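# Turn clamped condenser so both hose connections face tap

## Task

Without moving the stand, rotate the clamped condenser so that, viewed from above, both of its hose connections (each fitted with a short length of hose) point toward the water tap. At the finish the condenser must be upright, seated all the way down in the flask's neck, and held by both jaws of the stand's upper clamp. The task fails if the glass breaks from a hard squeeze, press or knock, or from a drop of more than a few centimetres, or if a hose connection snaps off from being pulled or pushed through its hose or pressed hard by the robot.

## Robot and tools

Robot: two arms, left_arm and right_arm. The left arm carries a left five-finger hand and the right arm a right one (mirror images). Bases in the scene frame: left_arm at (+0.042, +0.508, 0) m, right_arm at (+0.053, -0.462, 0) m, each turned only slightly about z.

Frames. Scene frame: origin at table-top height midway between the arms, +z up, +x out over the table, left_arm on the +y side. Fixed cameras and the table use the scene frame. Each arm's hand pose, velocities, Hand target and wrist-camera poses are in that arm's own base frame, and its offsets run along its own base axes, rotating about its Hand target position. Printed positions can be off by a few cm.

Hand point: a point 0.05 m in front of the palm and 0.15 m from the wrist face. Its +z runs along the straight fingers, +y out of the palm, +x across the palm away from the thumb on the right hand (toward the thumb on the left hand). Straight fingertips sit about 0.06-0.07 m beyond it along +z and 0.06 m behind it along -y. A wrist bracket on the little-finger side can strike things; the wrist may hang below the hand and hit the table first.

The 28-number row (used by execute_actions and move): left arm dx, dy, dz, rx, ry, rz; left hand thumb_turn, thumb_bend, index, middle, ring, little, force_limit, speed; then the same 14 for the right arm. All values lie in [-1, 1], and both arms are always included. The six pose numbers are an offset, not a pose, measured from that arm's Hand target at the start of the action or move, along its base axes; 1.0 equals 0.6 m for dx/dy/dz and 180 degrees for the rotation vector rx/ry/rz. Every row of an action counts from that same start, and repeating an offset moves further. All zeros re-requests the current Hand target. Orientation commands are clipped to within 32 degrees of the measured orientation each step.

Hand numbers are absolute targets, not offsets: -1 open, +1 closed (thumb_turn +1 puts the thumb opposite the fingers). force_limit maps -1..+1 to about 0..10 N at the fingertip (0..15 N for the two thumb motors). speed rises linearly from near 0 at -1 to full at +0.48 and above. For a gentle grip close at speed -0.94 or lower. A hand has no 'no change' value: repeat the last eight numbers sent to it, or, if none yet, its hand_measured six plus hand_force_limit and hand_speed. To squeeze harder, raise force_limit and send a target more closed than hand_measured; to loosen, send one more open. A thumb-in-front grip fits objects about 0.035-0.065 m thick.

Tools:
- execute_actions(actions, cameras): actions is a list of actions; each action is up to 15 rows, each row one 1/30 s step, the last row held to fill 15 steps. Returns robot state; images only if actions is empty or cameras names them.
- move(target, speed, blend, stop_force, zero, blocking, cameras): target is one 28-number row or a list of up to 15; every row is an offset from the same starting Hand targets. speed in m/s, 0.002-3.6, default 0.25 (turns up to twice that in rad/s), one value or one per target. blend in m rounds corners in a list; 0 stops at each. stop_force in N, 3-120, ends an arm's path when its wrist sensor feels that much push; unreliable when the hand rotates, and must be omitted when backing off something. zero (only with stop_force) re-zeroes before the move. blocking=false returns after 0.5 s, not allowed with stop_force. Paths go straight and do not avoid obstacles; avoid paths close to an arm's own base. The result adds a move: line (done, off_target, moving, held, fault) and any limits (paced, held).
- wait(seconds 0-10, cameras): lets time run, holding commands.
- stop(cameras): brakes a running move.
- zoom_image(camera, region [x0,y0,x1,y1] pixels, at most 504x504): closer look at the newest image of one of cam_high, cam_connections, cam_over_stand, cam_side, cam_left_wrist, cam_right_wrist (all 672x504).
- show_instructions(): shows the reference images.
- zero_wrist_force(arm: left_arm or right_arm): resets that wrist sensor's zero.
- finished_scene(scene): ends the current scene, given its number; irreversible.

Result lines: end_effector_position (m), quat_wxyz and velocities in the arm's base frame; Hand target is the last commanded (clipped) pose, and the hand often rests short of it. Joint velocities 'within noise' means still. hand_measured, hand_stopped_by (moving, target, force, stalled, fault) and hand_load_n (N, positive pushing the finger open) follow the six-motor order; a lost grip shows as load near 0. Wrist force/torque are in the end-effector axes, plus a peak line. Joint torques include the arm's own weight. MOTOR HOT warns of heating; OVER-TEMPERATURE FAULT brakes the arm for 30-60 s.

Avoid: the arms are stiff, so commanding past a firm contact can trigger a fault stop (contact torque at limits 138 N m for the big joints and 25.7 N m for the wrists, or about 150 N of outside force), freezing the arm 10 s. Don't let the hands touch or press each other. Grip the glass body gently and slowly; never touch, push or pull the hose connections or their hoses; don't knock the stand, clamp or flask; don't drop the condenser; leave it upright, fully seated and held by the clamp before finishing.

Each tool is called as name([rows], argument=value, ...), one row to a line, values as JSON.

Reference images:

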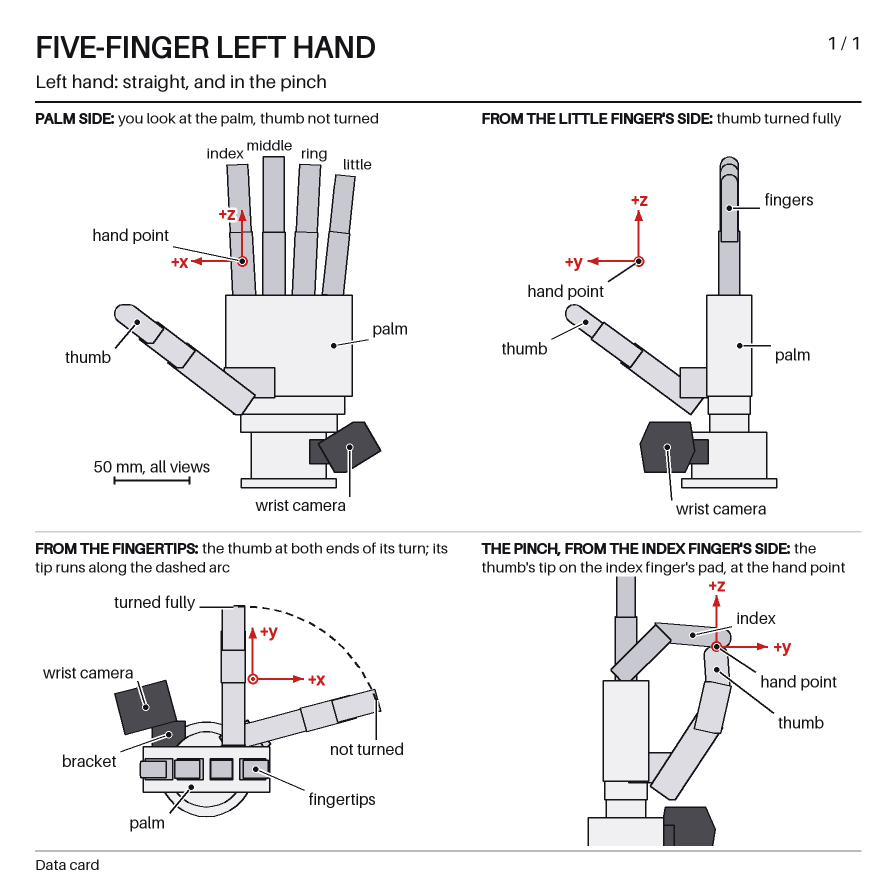

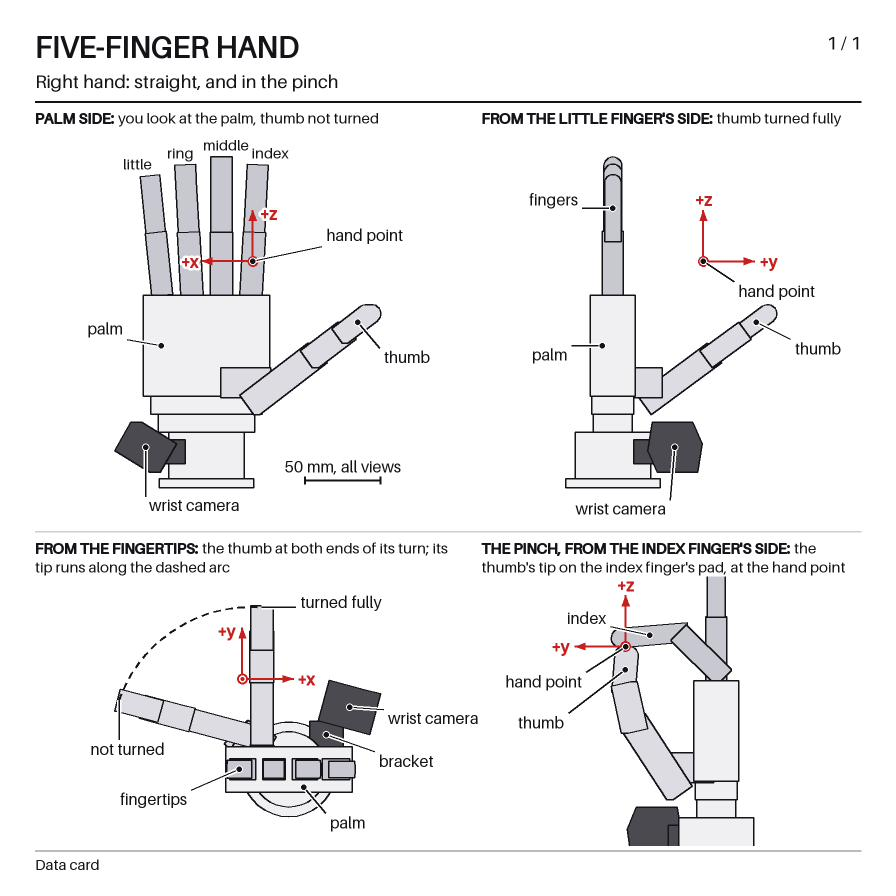

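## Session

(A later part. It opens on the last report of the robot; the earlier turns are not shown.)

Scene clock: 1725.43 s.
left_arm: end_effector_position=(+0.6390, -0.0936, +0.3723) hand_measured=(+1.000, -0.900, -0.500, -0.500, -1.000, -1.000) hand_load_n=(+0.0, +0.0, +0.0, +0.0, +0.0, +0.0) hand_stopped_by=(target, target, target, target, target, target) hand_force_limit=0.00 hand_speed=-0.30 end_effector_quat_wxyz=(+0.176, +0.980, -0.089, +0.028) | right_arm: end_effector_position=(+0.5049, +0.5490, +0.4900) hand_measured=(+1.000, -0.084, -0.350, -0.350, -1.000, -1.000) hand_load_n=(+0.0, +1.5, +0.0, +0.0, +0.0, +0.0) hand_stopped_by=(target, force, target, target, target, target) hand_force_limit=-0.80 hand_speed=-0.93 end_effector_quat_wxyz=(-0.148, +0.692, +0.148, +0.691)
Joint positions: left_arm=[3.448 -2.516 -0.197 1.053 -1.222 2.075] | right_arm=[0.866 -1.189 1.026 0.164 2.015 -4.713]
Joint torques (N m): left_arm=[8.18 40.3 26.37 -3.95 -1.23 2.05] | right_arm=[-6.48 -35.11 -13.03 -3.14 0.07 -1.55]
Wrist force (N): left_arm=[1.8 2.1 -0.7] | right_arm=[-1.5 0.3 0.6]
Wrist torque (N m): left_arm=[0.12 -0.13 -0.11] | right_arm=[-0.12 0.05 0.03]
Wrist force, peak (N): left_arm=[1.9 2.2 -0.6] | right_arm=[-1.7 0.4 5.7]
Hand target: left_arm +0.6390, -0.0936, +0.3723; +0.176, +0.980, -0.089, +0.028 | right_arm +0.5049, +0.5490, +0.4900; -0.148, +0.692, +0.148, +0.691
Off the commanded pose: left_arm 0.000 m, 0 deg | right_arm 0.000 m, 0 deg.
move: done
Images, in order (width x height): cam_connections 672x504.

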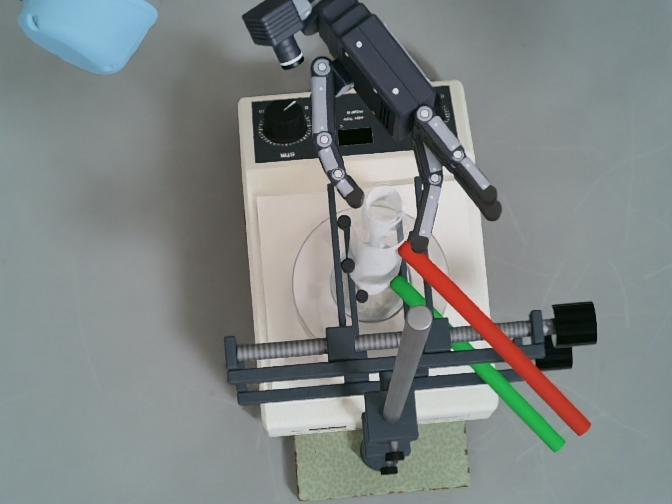

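move(target=[0,0,0,0,0,0,1,-0.9,-0.5,-0.5,-1,-1,0,-0.3,0,0,0,0,0,0,1,-0.03,0.15,0.15,-1,-1,-0.5,-0.93], speed=0.06, cameras=["cam_connections"])

zoom_image(camera="cam_connections", region=[280, 100, 480, 300])

Scene clock: 1744.50 s.
left_arm: end_effector_position=(+0.6390, -0.0936, +0.3723) hand_measured=(+1.000, -0.900, -0.500, -0.500, -1.000, -1.000) hand_load_n=(+0.0, +0.0, +0.0, +0.5, +0.0, +0.0) hand_stopped_by=(target, target, target, target, target, target) hand_force_limit=0.00 hand_speed=-0.30 end_effector_quat_wxyz=(+0.176, +0.980, -0.089, +0.028) | right_arm: end_effector_position=(+0.5049, +0.5490, +0.4900) hand_measured=(+1.000, -0.084, -0.188, -0.214, -1.000, -1.000) hand_load_n=(+0.5, +4.5, +4.5, +2.5, +0.0, +0.0) hand_stopped_by=(target, force, force, force, target, target) hand_force_limit=-0.50 hand_speed=-0.93 end_effector_quat_wxyz=(-0.148, +0.692, +0.148, +0.691)
Joint positions: left_arm=[3.448 -2.516 -0.197 1.053 -1.222 2.075] | right_arm=[0.866 -1.189 1.026 0.164 2.015 -4.713]
Joint torques (N m): left_arm=[7.85 40.39 26.44 -4.01 -0.88 1.99] | right_arm=[-6.56 -33.41 -15.71 -3.25 1 -1.24]
Wrist force (N): left_arm=[1.8 2.1 -0.7] | right_arm=[-1.1 -0.7 0.6]
Wrist torque (N m): left_arm=[0.11 -0.14 -0.11] | right_arm=[-0.22 0.01 0.06]
Wrist force, peak (N): left_arm=[2.0 2.2 -0.7] | right_arm=[-1.8 0.3 0.6]
Hand target: left_arm +0.6390, -0.0936, +0.3723; +0.176, +0.980, -0.089, +0.028 | right_arm +0.5049, +0.5490, +0.4900; -0.148, +0.692, +0.148, +0.691
Off the commanded pose: left_arm 0.000 m, 0 deg | right_arm 0.000 m, 0 deg.
move: done
Images, in order (width x height): cam_connections 672x504.

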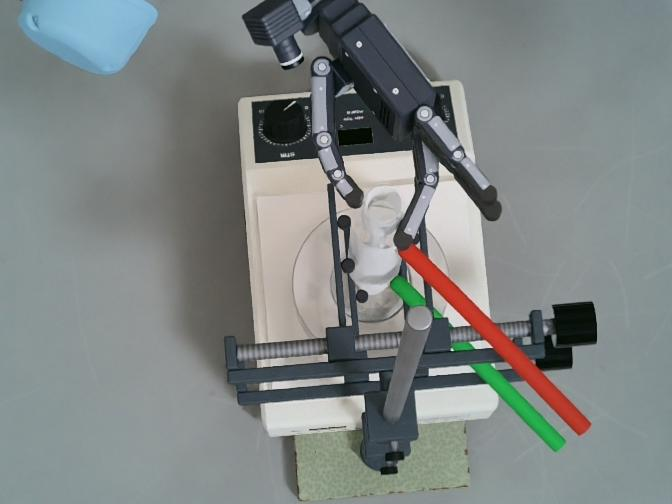

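Scaled by 2.520 from the camera's 672x504 image, which has a finer 960x720 frame.

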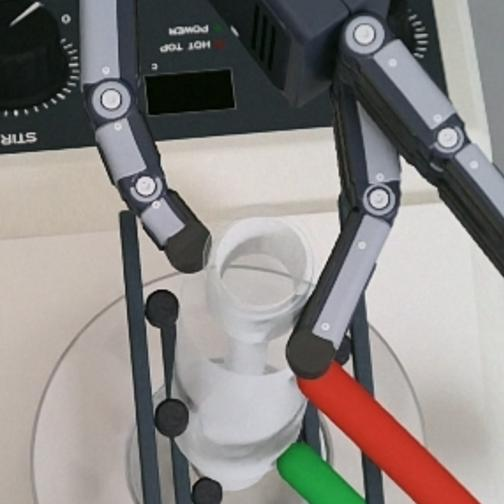

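move([
  [0,0,0,0,0,0,1,-0.9,-0.5,-0.5,-1,-1,0,-0.3,-0.0012,-0.0052,0,0,0,0,1,-0.03,0.15,0.15,-1,-1,-0.5,-0.93],
  [0,0,0,0,0,0,1,-0.9,-0.5,-0.5,-1,-1,0,-0.3,0.0032,-0.0098,0,0,0,0.1111,1,-0.03,0.15,0.15,-1,-1,-0.5,-0.93],
], speed=0.06, cameras=["cam_connections","cam_side"])

zoom_image(camera="cam_connections", region=[280, 100, 480, 300])

Scene clock: 1762.93 s.
left_arm: end_effector_position=(+0.6390, -0.0936, +0.3723) hand_measured=(+1.000, -0.900, -0.500, -0.500, -1.000, -1.000) hand_load_n=(+0.0, +0.0, +0.0, +0.0, +0.0, +0.0) hand_stopped_by=(target, target, target, target, target, target) hand_force_limit=0.00 hand_speed=-0.30 end_effector_quat_wxyz=(+0.176, +0.980, -0.089, +0.028) | right_arm: end_effector_position=(+0.5068, +0.5431, +0.4900) hand_measured=(+1.000, -0.084, -0.188, -0.214, -1.000, -1.000) hand_load_n=(+0.5, +0.0, +13.0, +4.5, +0.0, -0.5) hand_stopped_by=(target, force, force, force, target, target) hand_force_limit=-0.50 hand_speed=-0.93 end_effector_quat_wxyz=(-0.265, +0.655, +0.266, +0.655)
Joint positions: left_arm=[3.448 -2.516 -0.197 1.053 -1.222 2.075] | right_arm=[0.696 -1.349 1.238 0.112 1.496 -4.713]
Joint torques (N m): left_arm=[6.29 41.18 25.63 -4.02 -1.18 2] | right_arm=[-7.7 -44.83 -7.9 -1.67 -0.99 -1.35]
Wrist force (N): left_arm=[1.8 2.1 -0.5] | right_arm=[-1.2 -0.3 17.7]
Wrist torque (N m): left_arm=[0.11 -0.12 -0.11] | right_arm=[-0.46 -0.05 0.01]
Wrist force, peak (N): left_arm=[1.9 2.2 -0.8] | right_arm=[-1.6 0.0 17.8]
Hand target: left_arm +0.6390, -0.0936, +0.3723; +0.176, +0.980, -0.089, +0.028 | right_arm +0.5068, +0.5431, +0.4900; -0.265, +0.655, +0.266, +0.655
Off the commanded pose: left_arm 0.000 m, 0 deg | right_arm 0.000 m, 0 deg.
move: done
Images, in order (width x height): cam_connections 672x504, cam_side 672x504.

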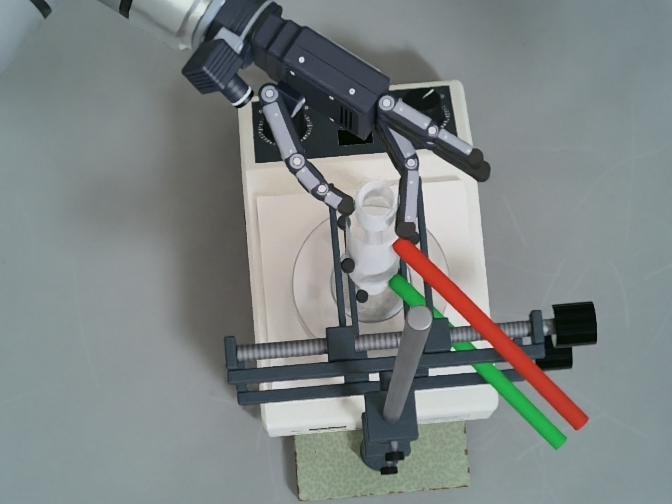

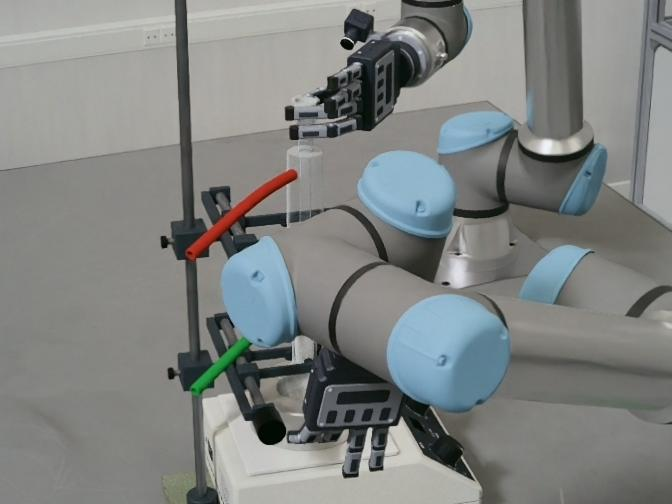

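Scaled by 2.520 from the camera's 672x504 image, which has a finer 960x720 frame.

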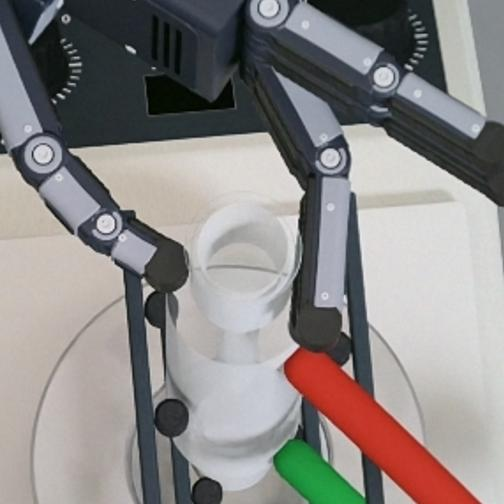

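move(target=[0,0,0,0,0,0,1,-0.9,-0.5,-0.5,-1,-1,0,-0.3,0.0077,0.0017,0,0,0,0,1,-0.03,0.15,0.15,-1,-1,-0.5,-0.93], speed=0.04, cameras=["cam_connections"])

zoom_image(camera="cam_connections", region=[280, 100, 480, 300])

Scene clock: 1797.87 s.
left_arm: end_effector_position=(+0.6390, -0.0936, +0.3723) hand_measured=(+1.000, -0.900, -0.500, -0.500, -1.000, -1.000) hand_load_n=(+0.0, +0.0, +0.0, +0.0, +0.0, +0.0) hand_stopped_by=(target, target, target, target, target, target) hand_force_limit=0.00 hand_speed=-0.30 end_effector_quat_wxyz=(+0.176, +0.980, -0.089, +0.028) | right_arm: end_effector_position=(+0.5113, +0.5441, +0.4900) hand_measured=(+1.000, -0.084, -0.188, -0.214, -1.000, -1.000) hand_load_n=(+0.0, +3.5, +3.0, +0.0, +0.5, +0.0) hand_stopped_by=(target, force, force, force, target, target) hand_force_limit=-0.50 hand_speed=-0.93 end_effector_quat_wxyz=(-0.265, +0.655, +0.266, +0.655)
Joint positions: left_arm=[3.448 -2.516 -0.197 1.053 -1.222 2.075] | right_arm=[0.692 -1.341 1.227 0.114 1.492 -4.713]
Joint torques (N m): left_arm=[7.41 40.92 26.69 -3.95 -1.04 1.83] | right_arm=[-9.4 -26.07 -29.54 0.38 -1.38 -0.24]
Wrist force (N): left_arm=[1.9 1.9 -0.6] | right_arm=[-2.4 -1.1 1.1]
Wrist torque (N m): left_arm=[0.08 -0.14 -0.10] | right_arm=[-0.18 0.03 0.01]
Wrist force, peak (N): left_arm=[1.8 2.2 -0.7] | right_arm=[-1.4 -0.1 18.0]
Hand target: left_arm +0.6390, -0.0936, +0.3723; +0.176, +0.980, -0.089, +0.028 | right_arm +0.5114, +0.5441, +0.4900; -0.265, +0.655, +0.266, +0.655
Off the commanded pose: left_arm 0.000 m, 0 deg | right_arm 0.000 m, 0 deg.
move: done
Images, in order (width x height): cam_connections 672x504.

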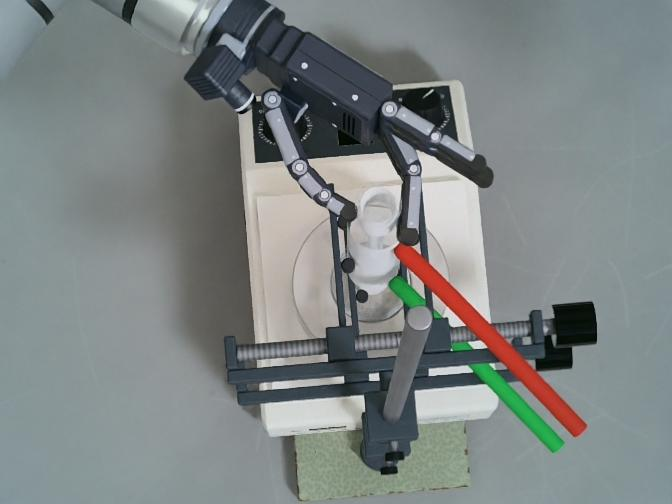

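Scaled by 2.520 from the camera's 672x504 image, which has a finer 960x720 frame.

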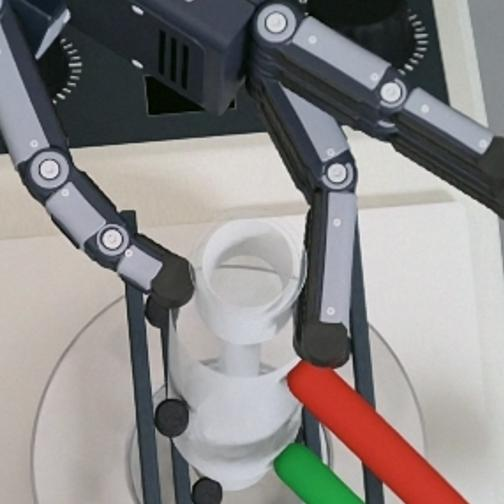

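move([
  [0,0,0,0,0,0,1,-0.9,-0.5,-0.5,-1,-1,0,-0.3,0,0,0,0,0,0,1,0.1,0.2,0.2,-1,-1,-0.2,-0.93],
  [0,0,0,0,0,0,1,-0.9,-0.5,-0.5,-1,-1,0,-0.3,0.0085,0.0035,0,0,0,0.0833,1,0.1,0.2,0.2,-1,-1,-0.2,-0.93],
], speed=0.05, cameras=["cam_connections"])

zoom_image(camera="cam_connections", region=[280, 100, 480, 300])

Scene clock: 1822.20 s.
left_arm: end_effector_position=(+0.6390, -0.0936, +0.3723) hand_measured=(+1.000, -0.900, -0.500, -0.500, -1.000, -1.000) hand_load_n=(+0.0, +0.0, +0.0, +0.0, +0.0, +0.0) hand_stopped_by=(target, target, target, target, target, target) hand_force_limit=0.00 hand_speed=-0.30 end_effector_quat_wxyz=(+0.176, +0.980, -0.089, +0.028) | right_arm: end_effector_position=(+0.5165, +0.5462, +0.4900) hand_measured=(+1.000, -0.080, -0.182, -0.196, -1.000, -1.000) hand_load_n=(+0.5, +1.5, +0.0, +2.0, +0.0, +0.0) hand_stopped_by=(target, force, force, force, target, target) hand_force_limit=-0.20 hand_speed=-0.93 end_effector_quat_wxyz=(-0.349, +0.615, +0.349, +0.615)
Joint positions: left_arm=[3.448 -2.516 -0.197 1.053 -1.222 2.075] | right_arm=[0.549 -1.366 1.259 0.108 1.088 -4.713]
Joint torques (N m): left_arm=[7.72 41.43 26.94 -3.68 -1 1.93] | right_arm=[-9.21 -25 -29.54 -0.07 -1.47 -1.33]
Wrist force (N): left_arm=[1.6 2.0 -0.4] | right_arm=[-2.1 -0.4 0.9]
Wrist torque (N m): left_arm=[0.09 -0.09 -0.12] | right_arm=[-0.18 -0.05 0.01]
Wrist force, peak (N): left_arm=[2.0 2.1 -0.7] | right_arm=[-2.4 -1.2 1.4]
Hand target: left_arm +0.6390, -0.0936, +0.3723; +0.176, +0.980, -0.089, +0.028 | right_arm +0.5165, +0.5462, +0.4900; -0.349, +0.615, +0.349, +0.615
Off the commanded pose: left_arm 0.000 m, 0 deg | right_arm 0.000 m, 0 deg.
move: done
Images, in order (width x height): cam_connections 672x504.

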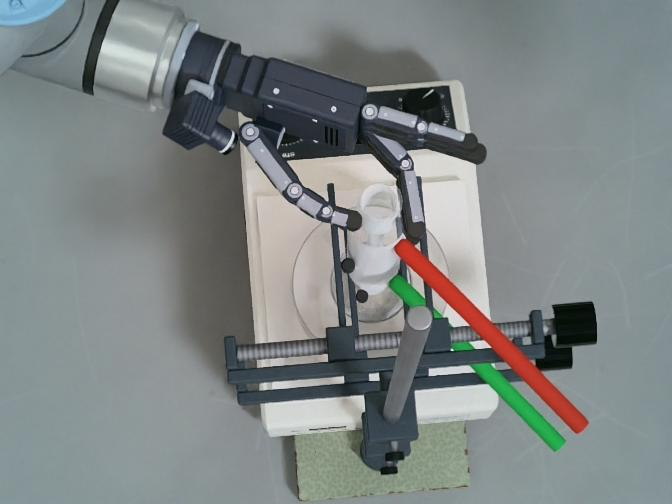

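Scaled by 2.520 from the camera's 672x504 image, which has a finer 960x720 frame.

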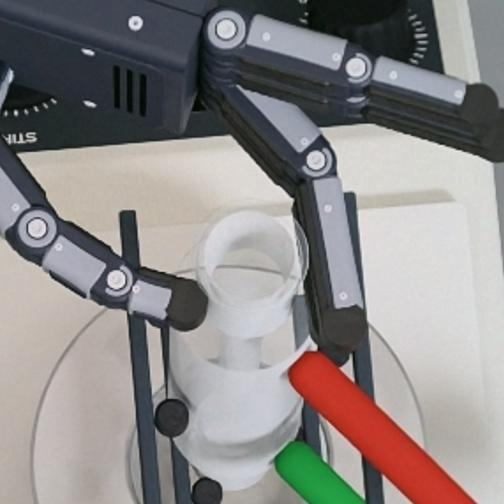

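move([
  [0,0,0,0,0,0,1,-0.9,-0.5,-0.5,-1,-1,0,-0.3,0,0,0,0,0,0,1,-0.5,-0.5,-0.5,-1,-1,-0.5,-0.6],
  [0,0,0,0,0,0,1,-0.9,-0.5,-0.5,-1,-1,0,-0.3,-0.0177,0.0128,0,0,0,-0.3056,1,-0.09,-0.5,-0.5,-1,-1,-0.8,-0.85],
], speed=0.2, cameras=["cam_connections"])

zoom_image(camera="cam_connections", region=[280, 100, 480, 300])

Scene clock: 1926.30 s.
left_arm: end_effector_position=(+0.6390, -0.0936, +0.3723) hand_measured=(+1.000, -0.900, -0.500, -0.500, -1.000, -1.000) hand_load_n=(+0.0, -0.5, +0.0, +0.0, +0.5, +0.0) hand_stopped_by=(target, target, target, target, target, target) hand_force_limit=0.00 hand_speed=-0.30 end_effector_quat_wxyz=(+0.176, +0.980, -0.089, +0.028) | right_arm: end_effector_position=(+0.5059, +0.5539, +0.4900) hand_measured=(+1.000, -0.186, -0.500, -0.500, -1.000, -1.000) hand_load_n=(-0.5, +2.0, +0.0, +0.0, +0.0, +0.0) hand_stopped_by=(target, force, target, target, target, target) hand_force_limit=-0.80 hand_speed=-0.85 end_effector_quat_wxyz=(-0.025, +0.707, +0.026, +0.706)
Joint positions: left_arm=[3.448 -2.516 -0.197 1.053 -1.222 2.075] | right_arm=[0.963 -0.911 0.594 0.318 2.462 -4.712]
Joint torques (N m): left_arm=[6.74 40.95 27.76 -4.18 -0.53 1.92] | right_arm=[6.09 -40.83 -27.29 0.85 0.8 1.43]
Wrist force (N): left_arm=[1.8 2.0 -0.6] | right_arm=[-1.0 0.8 0.0]
Wrist torque (N m): left_arm=[0.10 -0.13 -0.11] | right_arm=[-0.07 0.06 -0.05]
Wrist force, peak (N): left_arm=[2.1 2.0 -0.7] | right_arm=[-2.5 -0.5 1.1]
Hand target: left_arm +0.6390, -0.0936, +0.3723; +0.176, +0.980, -0.089, +0.028 | right_arm +0.5059, +0.5539, +0.4900; -0.025, +0.707, +0.026, +0.706
Off the commanded pose: left_arm 0.000 m, 0 deg | right_arm 0.000 m, 0 deg.
move: done
Images, in order (width x height): cam_connections 672x504.

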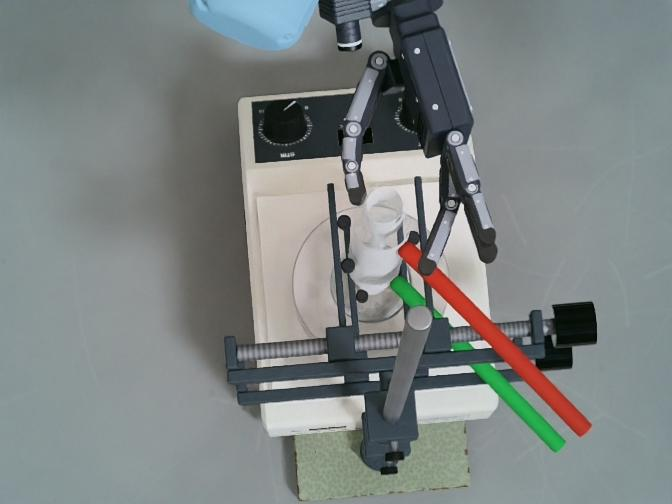

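Scaled by 2.520 from the camera's 672x504 image, which has a finer 960x720 frame.

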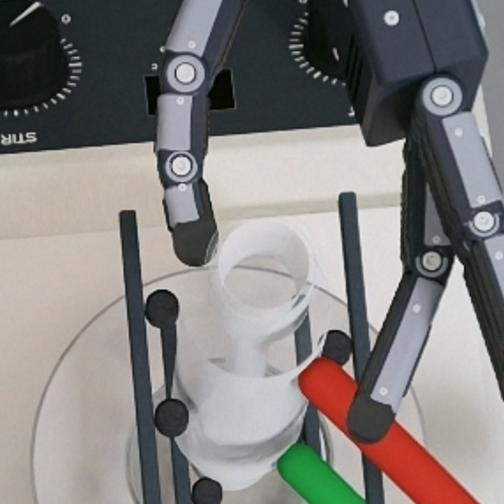

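move(target=[0,0,0,0,0,0,1,-0.9,-0.5,-0.5,-1,-1,0,-0.3,0,0,0,0,0,0,1,-0.09,0.15,0.15,-1,-1,-0.4,-0.92], speed=0.06, cameras=["cam_connections"])

zoom_image(camera="cam_connections", region=[280, 100, 480, 300])

Scene clock: 1939.43 s.
left_arm: end_effector_position=(+0.6390, -0.0936, +0.3723) hand_measured=(+1.000, -0.900, -0.500, -0.500, -1.000, -1.000) hand_load_n=(+0.0, +0.0, +0.0, +0.5, +0.0, +0.0) hand_stopped_by=(target, target, target, target, target, target) hand_force_limit=0.00 hand_speed=-0.30 end_effector_quat_wxyz=(+0.176, +0.980, -0.089, +0.028) | right_arm: end_effector_position=(+0.5059, +0.5539, +0.4900) hand_measured=(+1.000, -0.186, -0.104, -0.128, -1.000, -1.000) hand_load_n=(+0.0, +5.0, +3.5, +3.0, +0.0, +0.0) hand_stopped_by=(target, force, force, force, target, target) hand_force_limit=-0.40 hand_speed=-0.92 end_effector_quat_wxyz=(-0.025, +0.707, +0.026, +0.706)
Joint positions: left_arm=[3.448 -2.516 -0.197 1.053 -1.222 2.075] | right_arm=[0.963 -0.911 0.594 0.318 2.462 -4.712]
Joint torques (N m): left_arm=[8.78 41 26.75 -4 -0.8 1.83] | right_arm=[6.28 -41.78 -24.09 -2.22 -0.86 1.36]
Wrist force (N): left_arm=[1.7 2.1 -0.6] | right_arm=[-0.7 -0.4 0.3]
Wrist torque (N m): left_arm=[0.11 -0.12 -0.11] | right_arm=[-0.17 0.03 -0.03]
Wrist force, peak (N): left_arm=[1.8 2.3 -0.5] | right_arm=[-0.9 1.2 0.0]
Hand target: left_arm +0.6390, -0.0936, +0.3723; +0.176, +0.980, -0.089, +0.028 | right_arm +0.5059, +0.5539, +0.4900; -0.025, +0.707, +0.026, +0.706
Off the commanded pose: left_arm 0.000 m, 0 deg | right_arm 0.000 m, 0 deg.
move: done
Images, in order (width x height): cam_connections 672x504.

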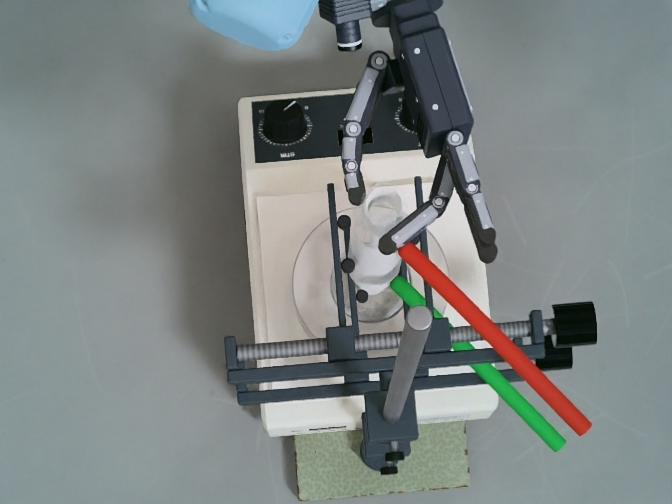

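Scaled by 2.520 from the camera's 672x504 image, which has a finer 960x720 frame.

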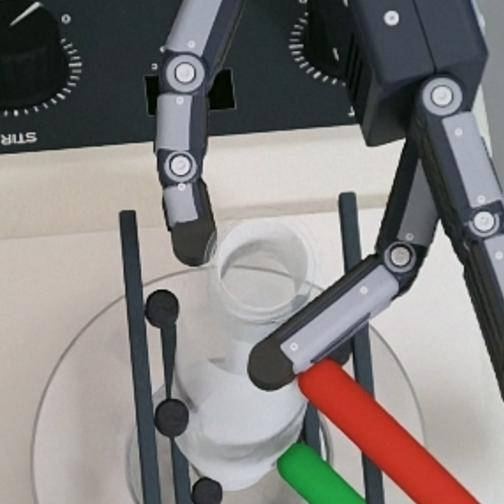

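move([
  [0,0,0,0,0,0,1,-0.9,-0.5,-0.5,-1,-1,0,-0.3,-0.0025,-0.0048,0,0,0,0,1,-0.09,0.15,0.15,-1,-1,-0.4,-0.92],
  [0,0,0,0,0,0,1,-0.9,-0.5,-0.5,-1,-1,0,-0.3,0.001,-0.0124,0,0,0,0.1111,1,-0.09,0.15,0.15,-1,-1,-0.4,-0.92],
], speed=0.06, cameras=["cam_connections"])

zoom_image(camera="cam_connections", region=[280, 100, 480, 300])

Scene clock: 1959.60 s.
left_arm: end_effector_position=(+0.6390, -0.0936, +0.3723) hand_measured=(+1.000, -0.900, -0.500, -0.500, -1.000, -1.000) hand_load_n=(+0.0, -0.5, +0.0, +0.0, +0.0, +0.0) hand_stopped_by=(target, target, target, target, target, target) hand_force_limit=0.00 hand_speed=-0.30 end_effector_quat_wxyz=(+0.176, +0.980, -0.089, +0.028) | right_arm: end_effector_position=(+0.5065, +0.5465, +0.4900) hand_measured=(+1.000, -0.186, -0.106, -0.128, -1.000, -1.000) hand_load_n=(+0.5, +0.0, +9.5, +3.0, +0.0, +0.0) hand_stopped_by=(target, force, force, force, target, target) hand_force_limit=-0.40 hand_speed=-0.92 end_effector_quat_wxyz=(-0.147, +0.692, +0.148, +0.691)
Joint positions: left_arm=[3.448 -2.516 -0.197 1.053 -1.222 2.075] | right_arm=[0.86 -1.193 1.032 0.162 2.01 -4.713]
Joint torques (N m): left_arm=[7.97 41.18 27.34 -4.19 -0.68 1.64] | right_arm=[-4.35 -47.52 -7.89 -2.08 -0.94 -1.45]
Wrist force (N): left_arm=[1.7 2.0 -0.6] | right_arm=[-0.5 -0.1 12.4]
Wrist torque (N m): left_arm=[0.10 -0.11 -0.12] | right_arm=[-0.30 0.00 0.06]
Wrist force, peak (N): left_arm=[1.9 2.2 -0.6] | right_arm=[-0.4 -0.2 12.7]
Hand target: left_arm +0.6390, -0.0936, +0.3723; +0.176, +0.980, -0.089, +0.028 | right_arm +0.5065, +0.5464, +0.4900; -0.148, +0.692, +0.148, +0.691
Off the commanded pose: left_arm 0.000 m, 0 deg | right_arm 0.000 m, 0 deg.
move: done
Images, in order (width x height): cam_connections 672x504.

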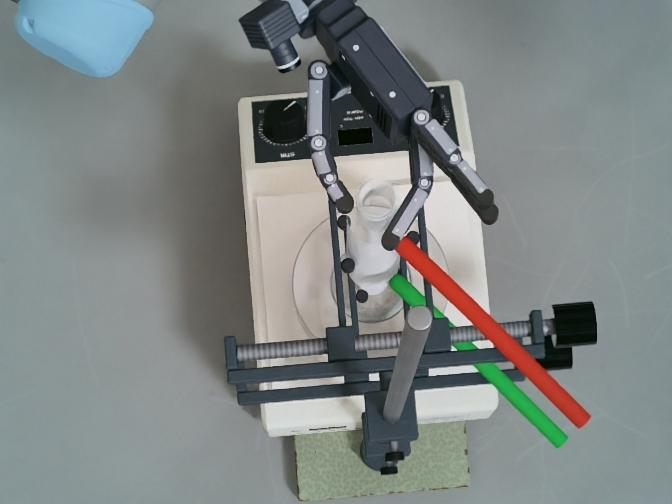

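Scaled by 2.520 from the camera's 672x504 image, which has a finer 960x720 frame.

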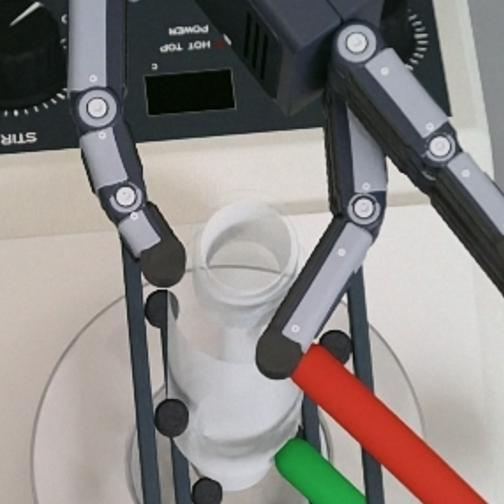

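move([
  [0,0,0,0,0,0,1,-0.9,-0.5,-0.5,-1,-1,0,-0.3,0,0,0,0,0,0,1,-0.35,-0.4,-0.4,-1,-1,-0.5,-0.6],
  [0,0,0,0,0,0,1,-0.9,-0.5,-0.5,-1,-1,0,-0.3,-0.0035,0.0075,0,0,0,-0.1111,1,-0.186,-0.35,-0.35,-1,-1,-0.7,-0.85],
  [0,0,0,0,0,0,1,-0.9,-0.5,-0.5,-1,-1,0,-0.3,-0.0035,0.0075,0,0,0,-0.1111,1,-0.186,0.15,0.15,-1,-1,-0.3,-0.93],
], speed=0.15, cameras=["cam_connections","cam_side"])

zoom_image(camera="cam_connections", region=[280, 100, 480, 300])

zoom_image(camera="cam_side", region=[230, 60, 430, 260])

Scene clock: 2011.00 s.
left_arm: end_effector_position=(+0.6390, -0.0936, +0.3723) hand_measured=(+1.000, -0.900, -0.500, -0.500, -1.000, -1.000) hand_load_n=(+0.0, -0.5, +0.0, +0.0, +0.0, +0.0) hand_stopped_by=(target, target, target, target, target, target) hand_force_limit=0.00 hand_speed=-0.30 end_effector_quat_wxyz=(+0.176, +0.980, -0.089, +0.028) | right_arm: end_effector_position=(+0.5044, +0.5509, +0.4900) hand_measured=(+1.000, -0.186, -0.108, -0.128, -1.000, -1.000) hand_load_n=(+1.0, +5.0, +6.0, +3.5, +0.0, +0.0) hand_stopped_by=(target, target, force, force, target, target) hand_force_limit=-0.30 hand_speed=-0.93 end_effector_quat_wxyz=(-0.025, +0.707, +0.026, +0.706)
Joint positions: left_arm=[3.448 -2.516 -0.197 1.053 -1.222 2.075] | right_arm=[0.963 -0.924 0.616 0.309 2.461 -4.712]
Joint torques (N m): left_arm=[7.66 40.81 27.96 -3.99 -0.6 1.79] | right_arm=[5.6 -39.26 -28.38 0.82 1.37 1.31]
Wrist force (N): left_arm=[1.8 2.0 -0.6] | right_arm=[-1.5 -0.7 0.5]
Wrist torque (N m): left_arm=[0.10 -0.12 -0.11] | right_arm=[-0.17 0.09 -0.03]
Wrist force, peak (N): left_arm=[1.8 2.4 -0.5] | right_arm=[-0.5 -0.2 13.0]
Hand target: left_arm +0.6390, -0.0936, +0.3723; +0.176, +0.980, -0.089, +0.028 | right_arm +0.5044, +0.5509, +0.4900; -0.025, +0.707, +0.026, +0.706
Off the commanded pose: left_arm 0.000 m, 0 deg | right_arm 0.000 m, 0 deg.
move: done
Images, in order (width x height): cam_connections 672x504, cam_side 672x504.

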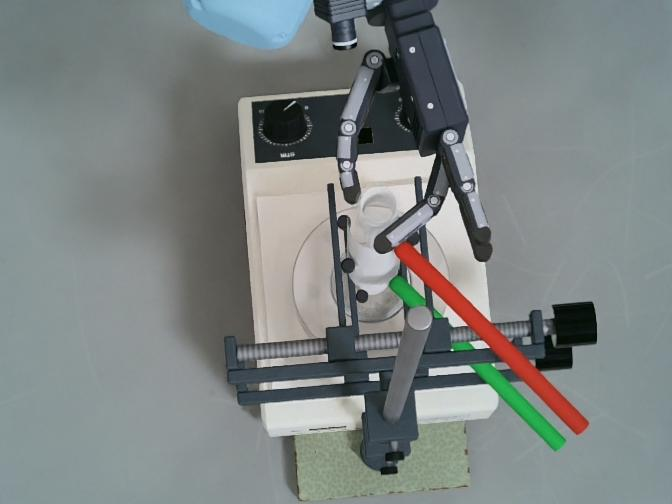

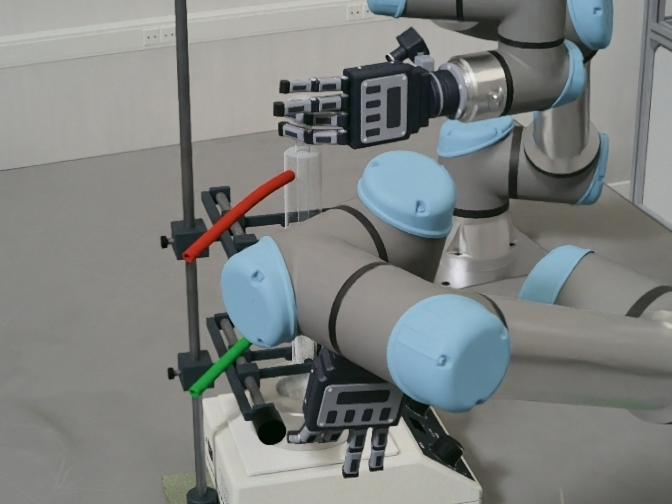

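Scaled by 2.520 from the camera's 672x504 image, which has a finer 960x720 frame.

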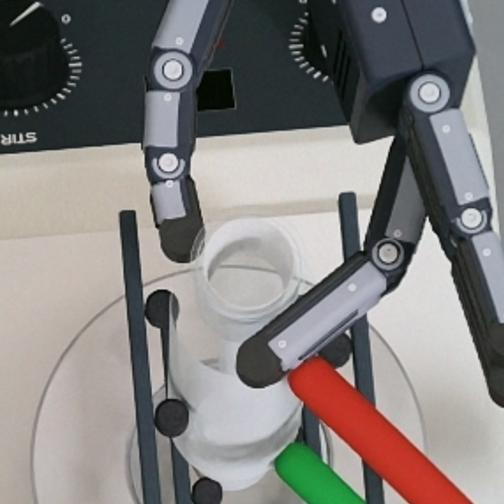

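Scaled by 2.520 from the camera's 672x504 image, which has a finer 960x720 frame.

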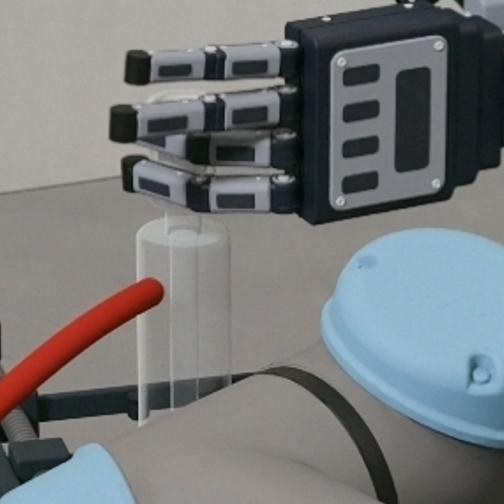

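zero_wrist_force(arm="right_arm")

move(target=[0,0,0,0,0,0,1,-0.9,-0.5,-0.5,-1,-1,0,-0.3,0,0,0.01,0,0,0,1,-0.186,0.15,0.15,-1,-1,-0.3,-0.93], speed=0.02, stop_force=12, cameras=["cam_connections","cam_side"])

zoom_image(camera="cam_side", region=[230, 60, 430, 260])

Wrist force sensor zeroed.

Scene clock: 2022.57 s.
left_arm: end_effector_position=(+0.6390, -0.0936, +0.3723) hand_measured=(+1.000, -0.900, -0.500, -0.500, -1.000, -1.000) hand_load_n=(+0.0, +0.0, +0.0, +0.0, +0.0, +0.0) hand_stopped_by=(target, target, target, target, target, target) hand_force_limit=0.00 hand_speed=-0.30 end_effector_quat_wxyz=(+0.176, +0.980, -0.089, +0.028) | right_arm: end_effector_position=(+0.5044, +0.5509, +0.4960) hand_measured=(+1.000, -0.186, -0.108, -0.128, -1.000, -1.000) hand_load_n=(+10.5, +2.0, +2.5, +1.0, +0.0, +0.0) hand_stopped_by=(target, target, force, force, target, target) hand_force_limit=-0.30 hand_speed=-0.93 end_effector_quat_wxyz=(-0.025, +0.707, +0.026, +0.706)
Joint positions: left_arm=[3.448 -2.516 -0.197 1.053 -1.222 2.075] | right_arm=[0.963 -0.916 0.587 0.33 2.461 -4.712]
Joint torques (N m): left_arm=[6.17 41 26.73 -3.85 -0.59 1.62] | right_arm=[3.55 -47.98 -31.65 0.2 1.54 0.74]
Wrist force (N, zeroed by zero_wrist_force on right_arm): left_arm=[1.7 2.0 -0.6] | right_arm=[-9.4 -0.3 0.7]
Wrist torque (N m, zeroed by zero_wrist_force on right_arm): left_arm=[0.10 -0.11 -0.11] | right_arm=[0.00 -0.05 -0.03]
Wrist force, peak (N, zeroed by zero_wrist_force on right_arm): left_arm=[1.9 2.2 -0.4] | right_arm=[-9.5 -0.4 0.4]
Hand target: left_arm +0.6390, -0.0936, +0.3723; +0.176, +0.980, -0.089, +0.028 | right_arm +0.5044, +0.5509, +0.4960; -0.025, +0.707, +0.026, +0.706
Off the commanded pose: left_arm 0.000 m, 0 deg | right_arm 0.000 m, 0 deg.
move: done
Images, in order (width x height): cam_connections 672x504, cam_side 672x504.

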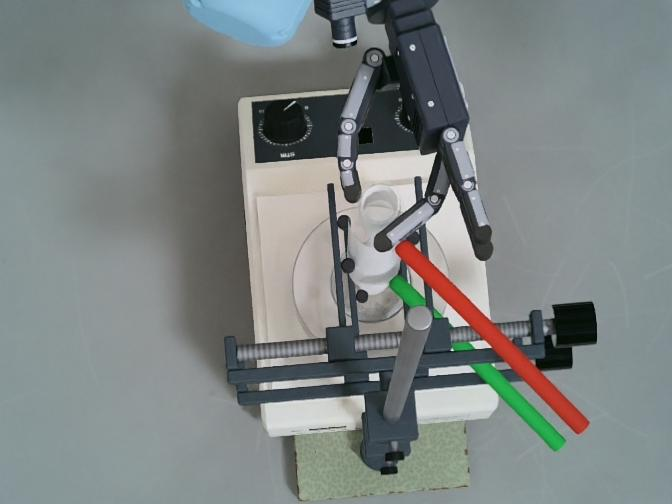

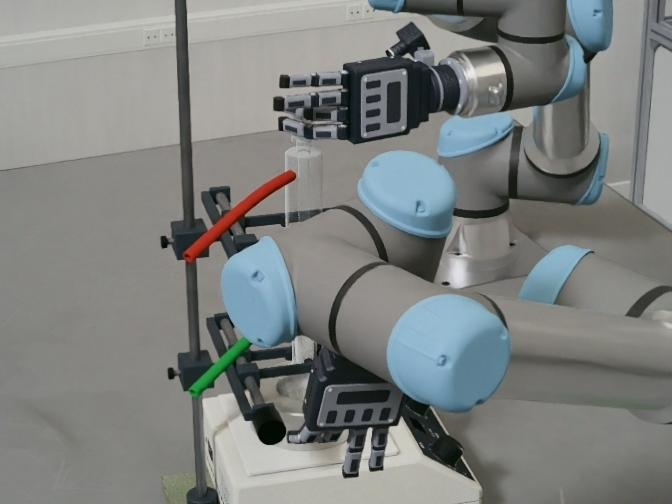

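Scaled by 2.520 from the camera's 672x504 image, which has a finer 960x720 frame.

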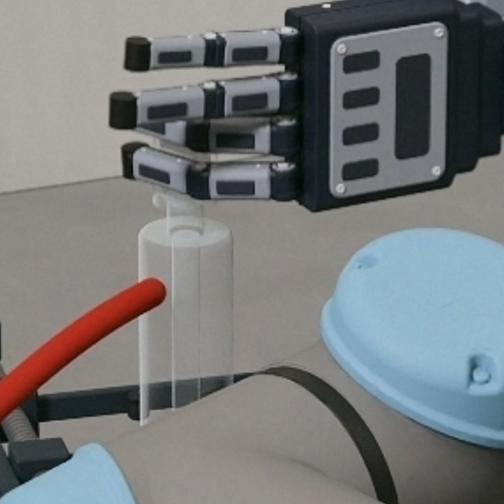

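zoom_image(camera="cam_connections", region=[330, 190, 430, 290])

execute_actions(actions=[])

zoom_image(camera="cam_right_wrist", region=[120, 120, 480, 480])

Scaled by 5.040 from the camera's 672x504 image, which has a finer 960x720 frame.

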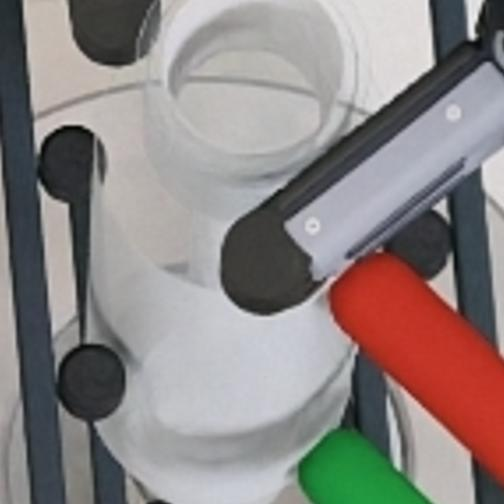

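Scene clock: 2038.67 s.
left_arm: end_effector_position=(+0.6390, -0.0936, +0.3723) hand_measured=(+1.000, -0.900, -0.500, -0.500, -1.000, -1.000) hand_load_n=(+0.0, +0.0, +0.0, +0.0, +0.0, +0.0) hand_stopped_by=(target, target, target, target, target, target) hand_force_limit=0.00 hand_speed=-0.30 end_effector_quat_wxyz=(+0.176, +0.980, -0.089, +0.028) | right_arm: end_effector_position=(+0.5044, +0.5509, +0.4960) hand_measured=(+1.000, -0.186, -0.108, -0.128, -1.000, -1.000) hand_load_n=(+10.5, +2.0, +2.0, +1.0, +0.0, +0.0) hand_stopped_by=(target, target, force, force, target, target) hand_force_limit=-0.30 hand_speed=-0.93 end_effector_quat_wxyz=(-0.025, +0.707, +0.026, +0.706)
Joint positions: left_arm=[3.448 -2.516 -0.197 1.053 -1.222 2.075] | right_arm=[0.963 -0.916 0.587 0.33 2.461 -4.712]
Joint velocities: within noise
Joint torques (N m): left_arm=[6.66 40.56 27.83 -4 -0.31 1.93] | right_arm=[4.17 -47.61 -30.89 -0.06 1.61 0.87]
Wrist force (N, zeroed by zero_wrist_force on right_arm): left_arm=[1.7 2.1 -0.6] | right_arm=[-9.4 -0.4 0.1]
Wrist torque (N m, zeroed by zero_wrist_force on right_arm): left_arm=[0.11 -0.13 -0.11] | right_arm=[0.02 -0.03 -0.04]
Wrist force, peak (N, zeroed by zero_wrist_force on right_arm): left_arm=[1.8 2.2 -0.6] | right_arm=[-9.6 -0.3 0.4]
Hand target: left_arm +0.6390, -0.0936, +0.3723; +0.176, +0.980, -0.089, +0.028 | right_arm +0.5044, +0.5509, +0.4960; -0.025, +0.707, +0.026, +0.706
Off the commanded pose: left_arm 0.000 m, 0 deg | right_arm 0.000 m, 0 deg.

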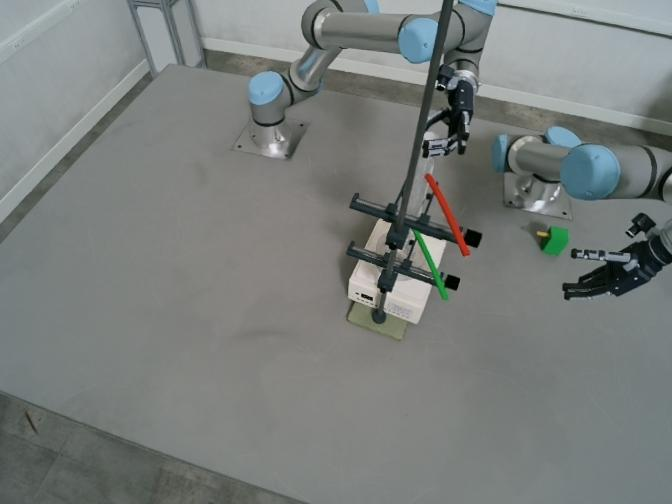

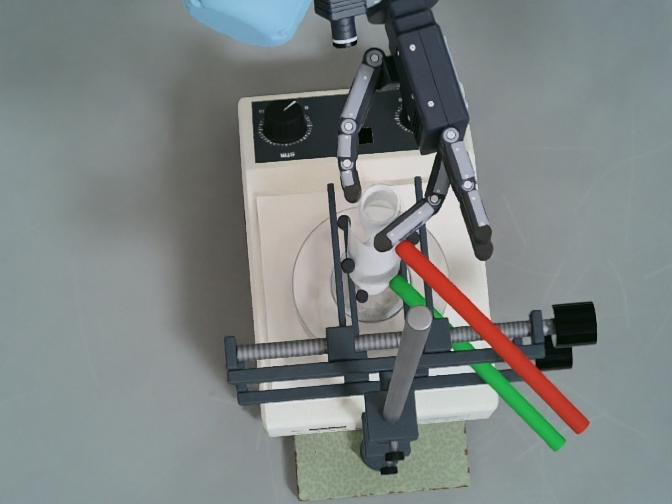

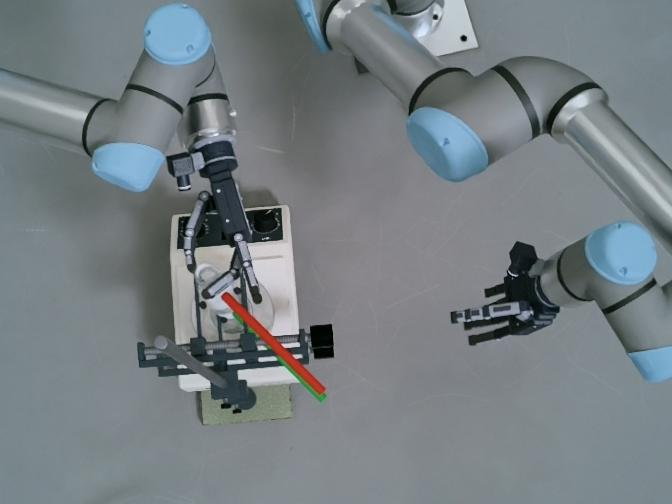

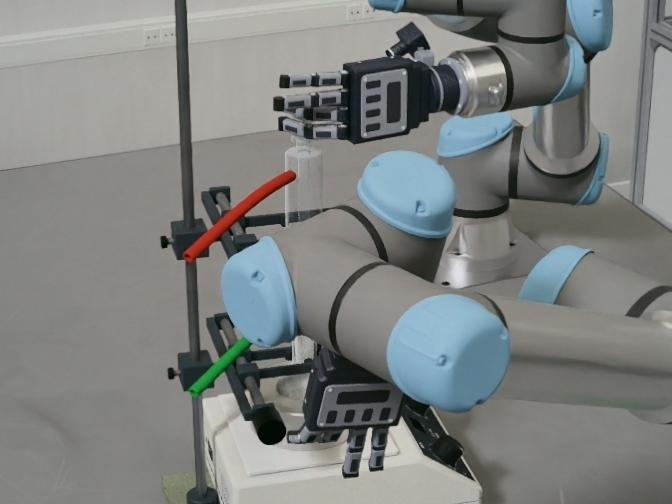

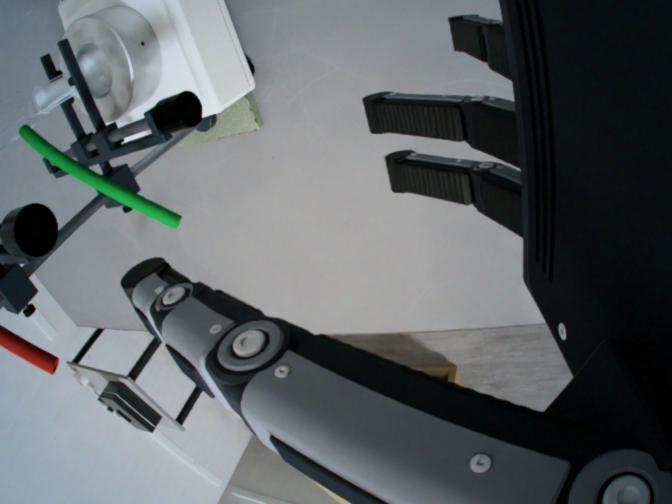

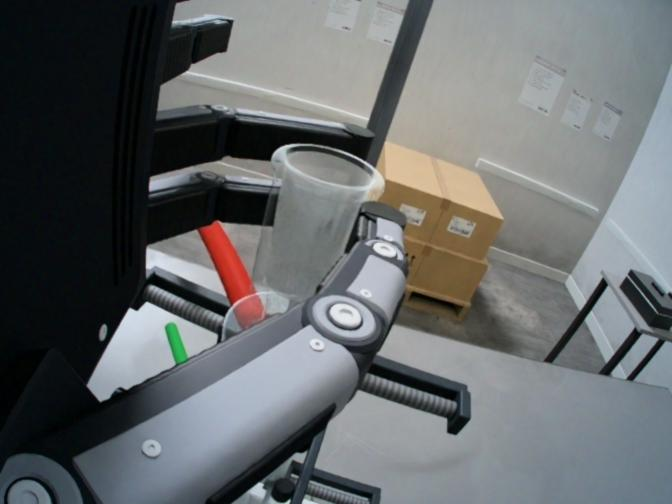

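Scaled by 1.400 from the camera's 672x504 image, which has a finer 960x720 frame.

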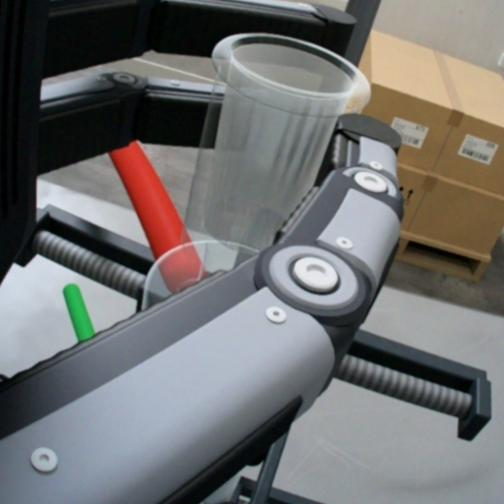

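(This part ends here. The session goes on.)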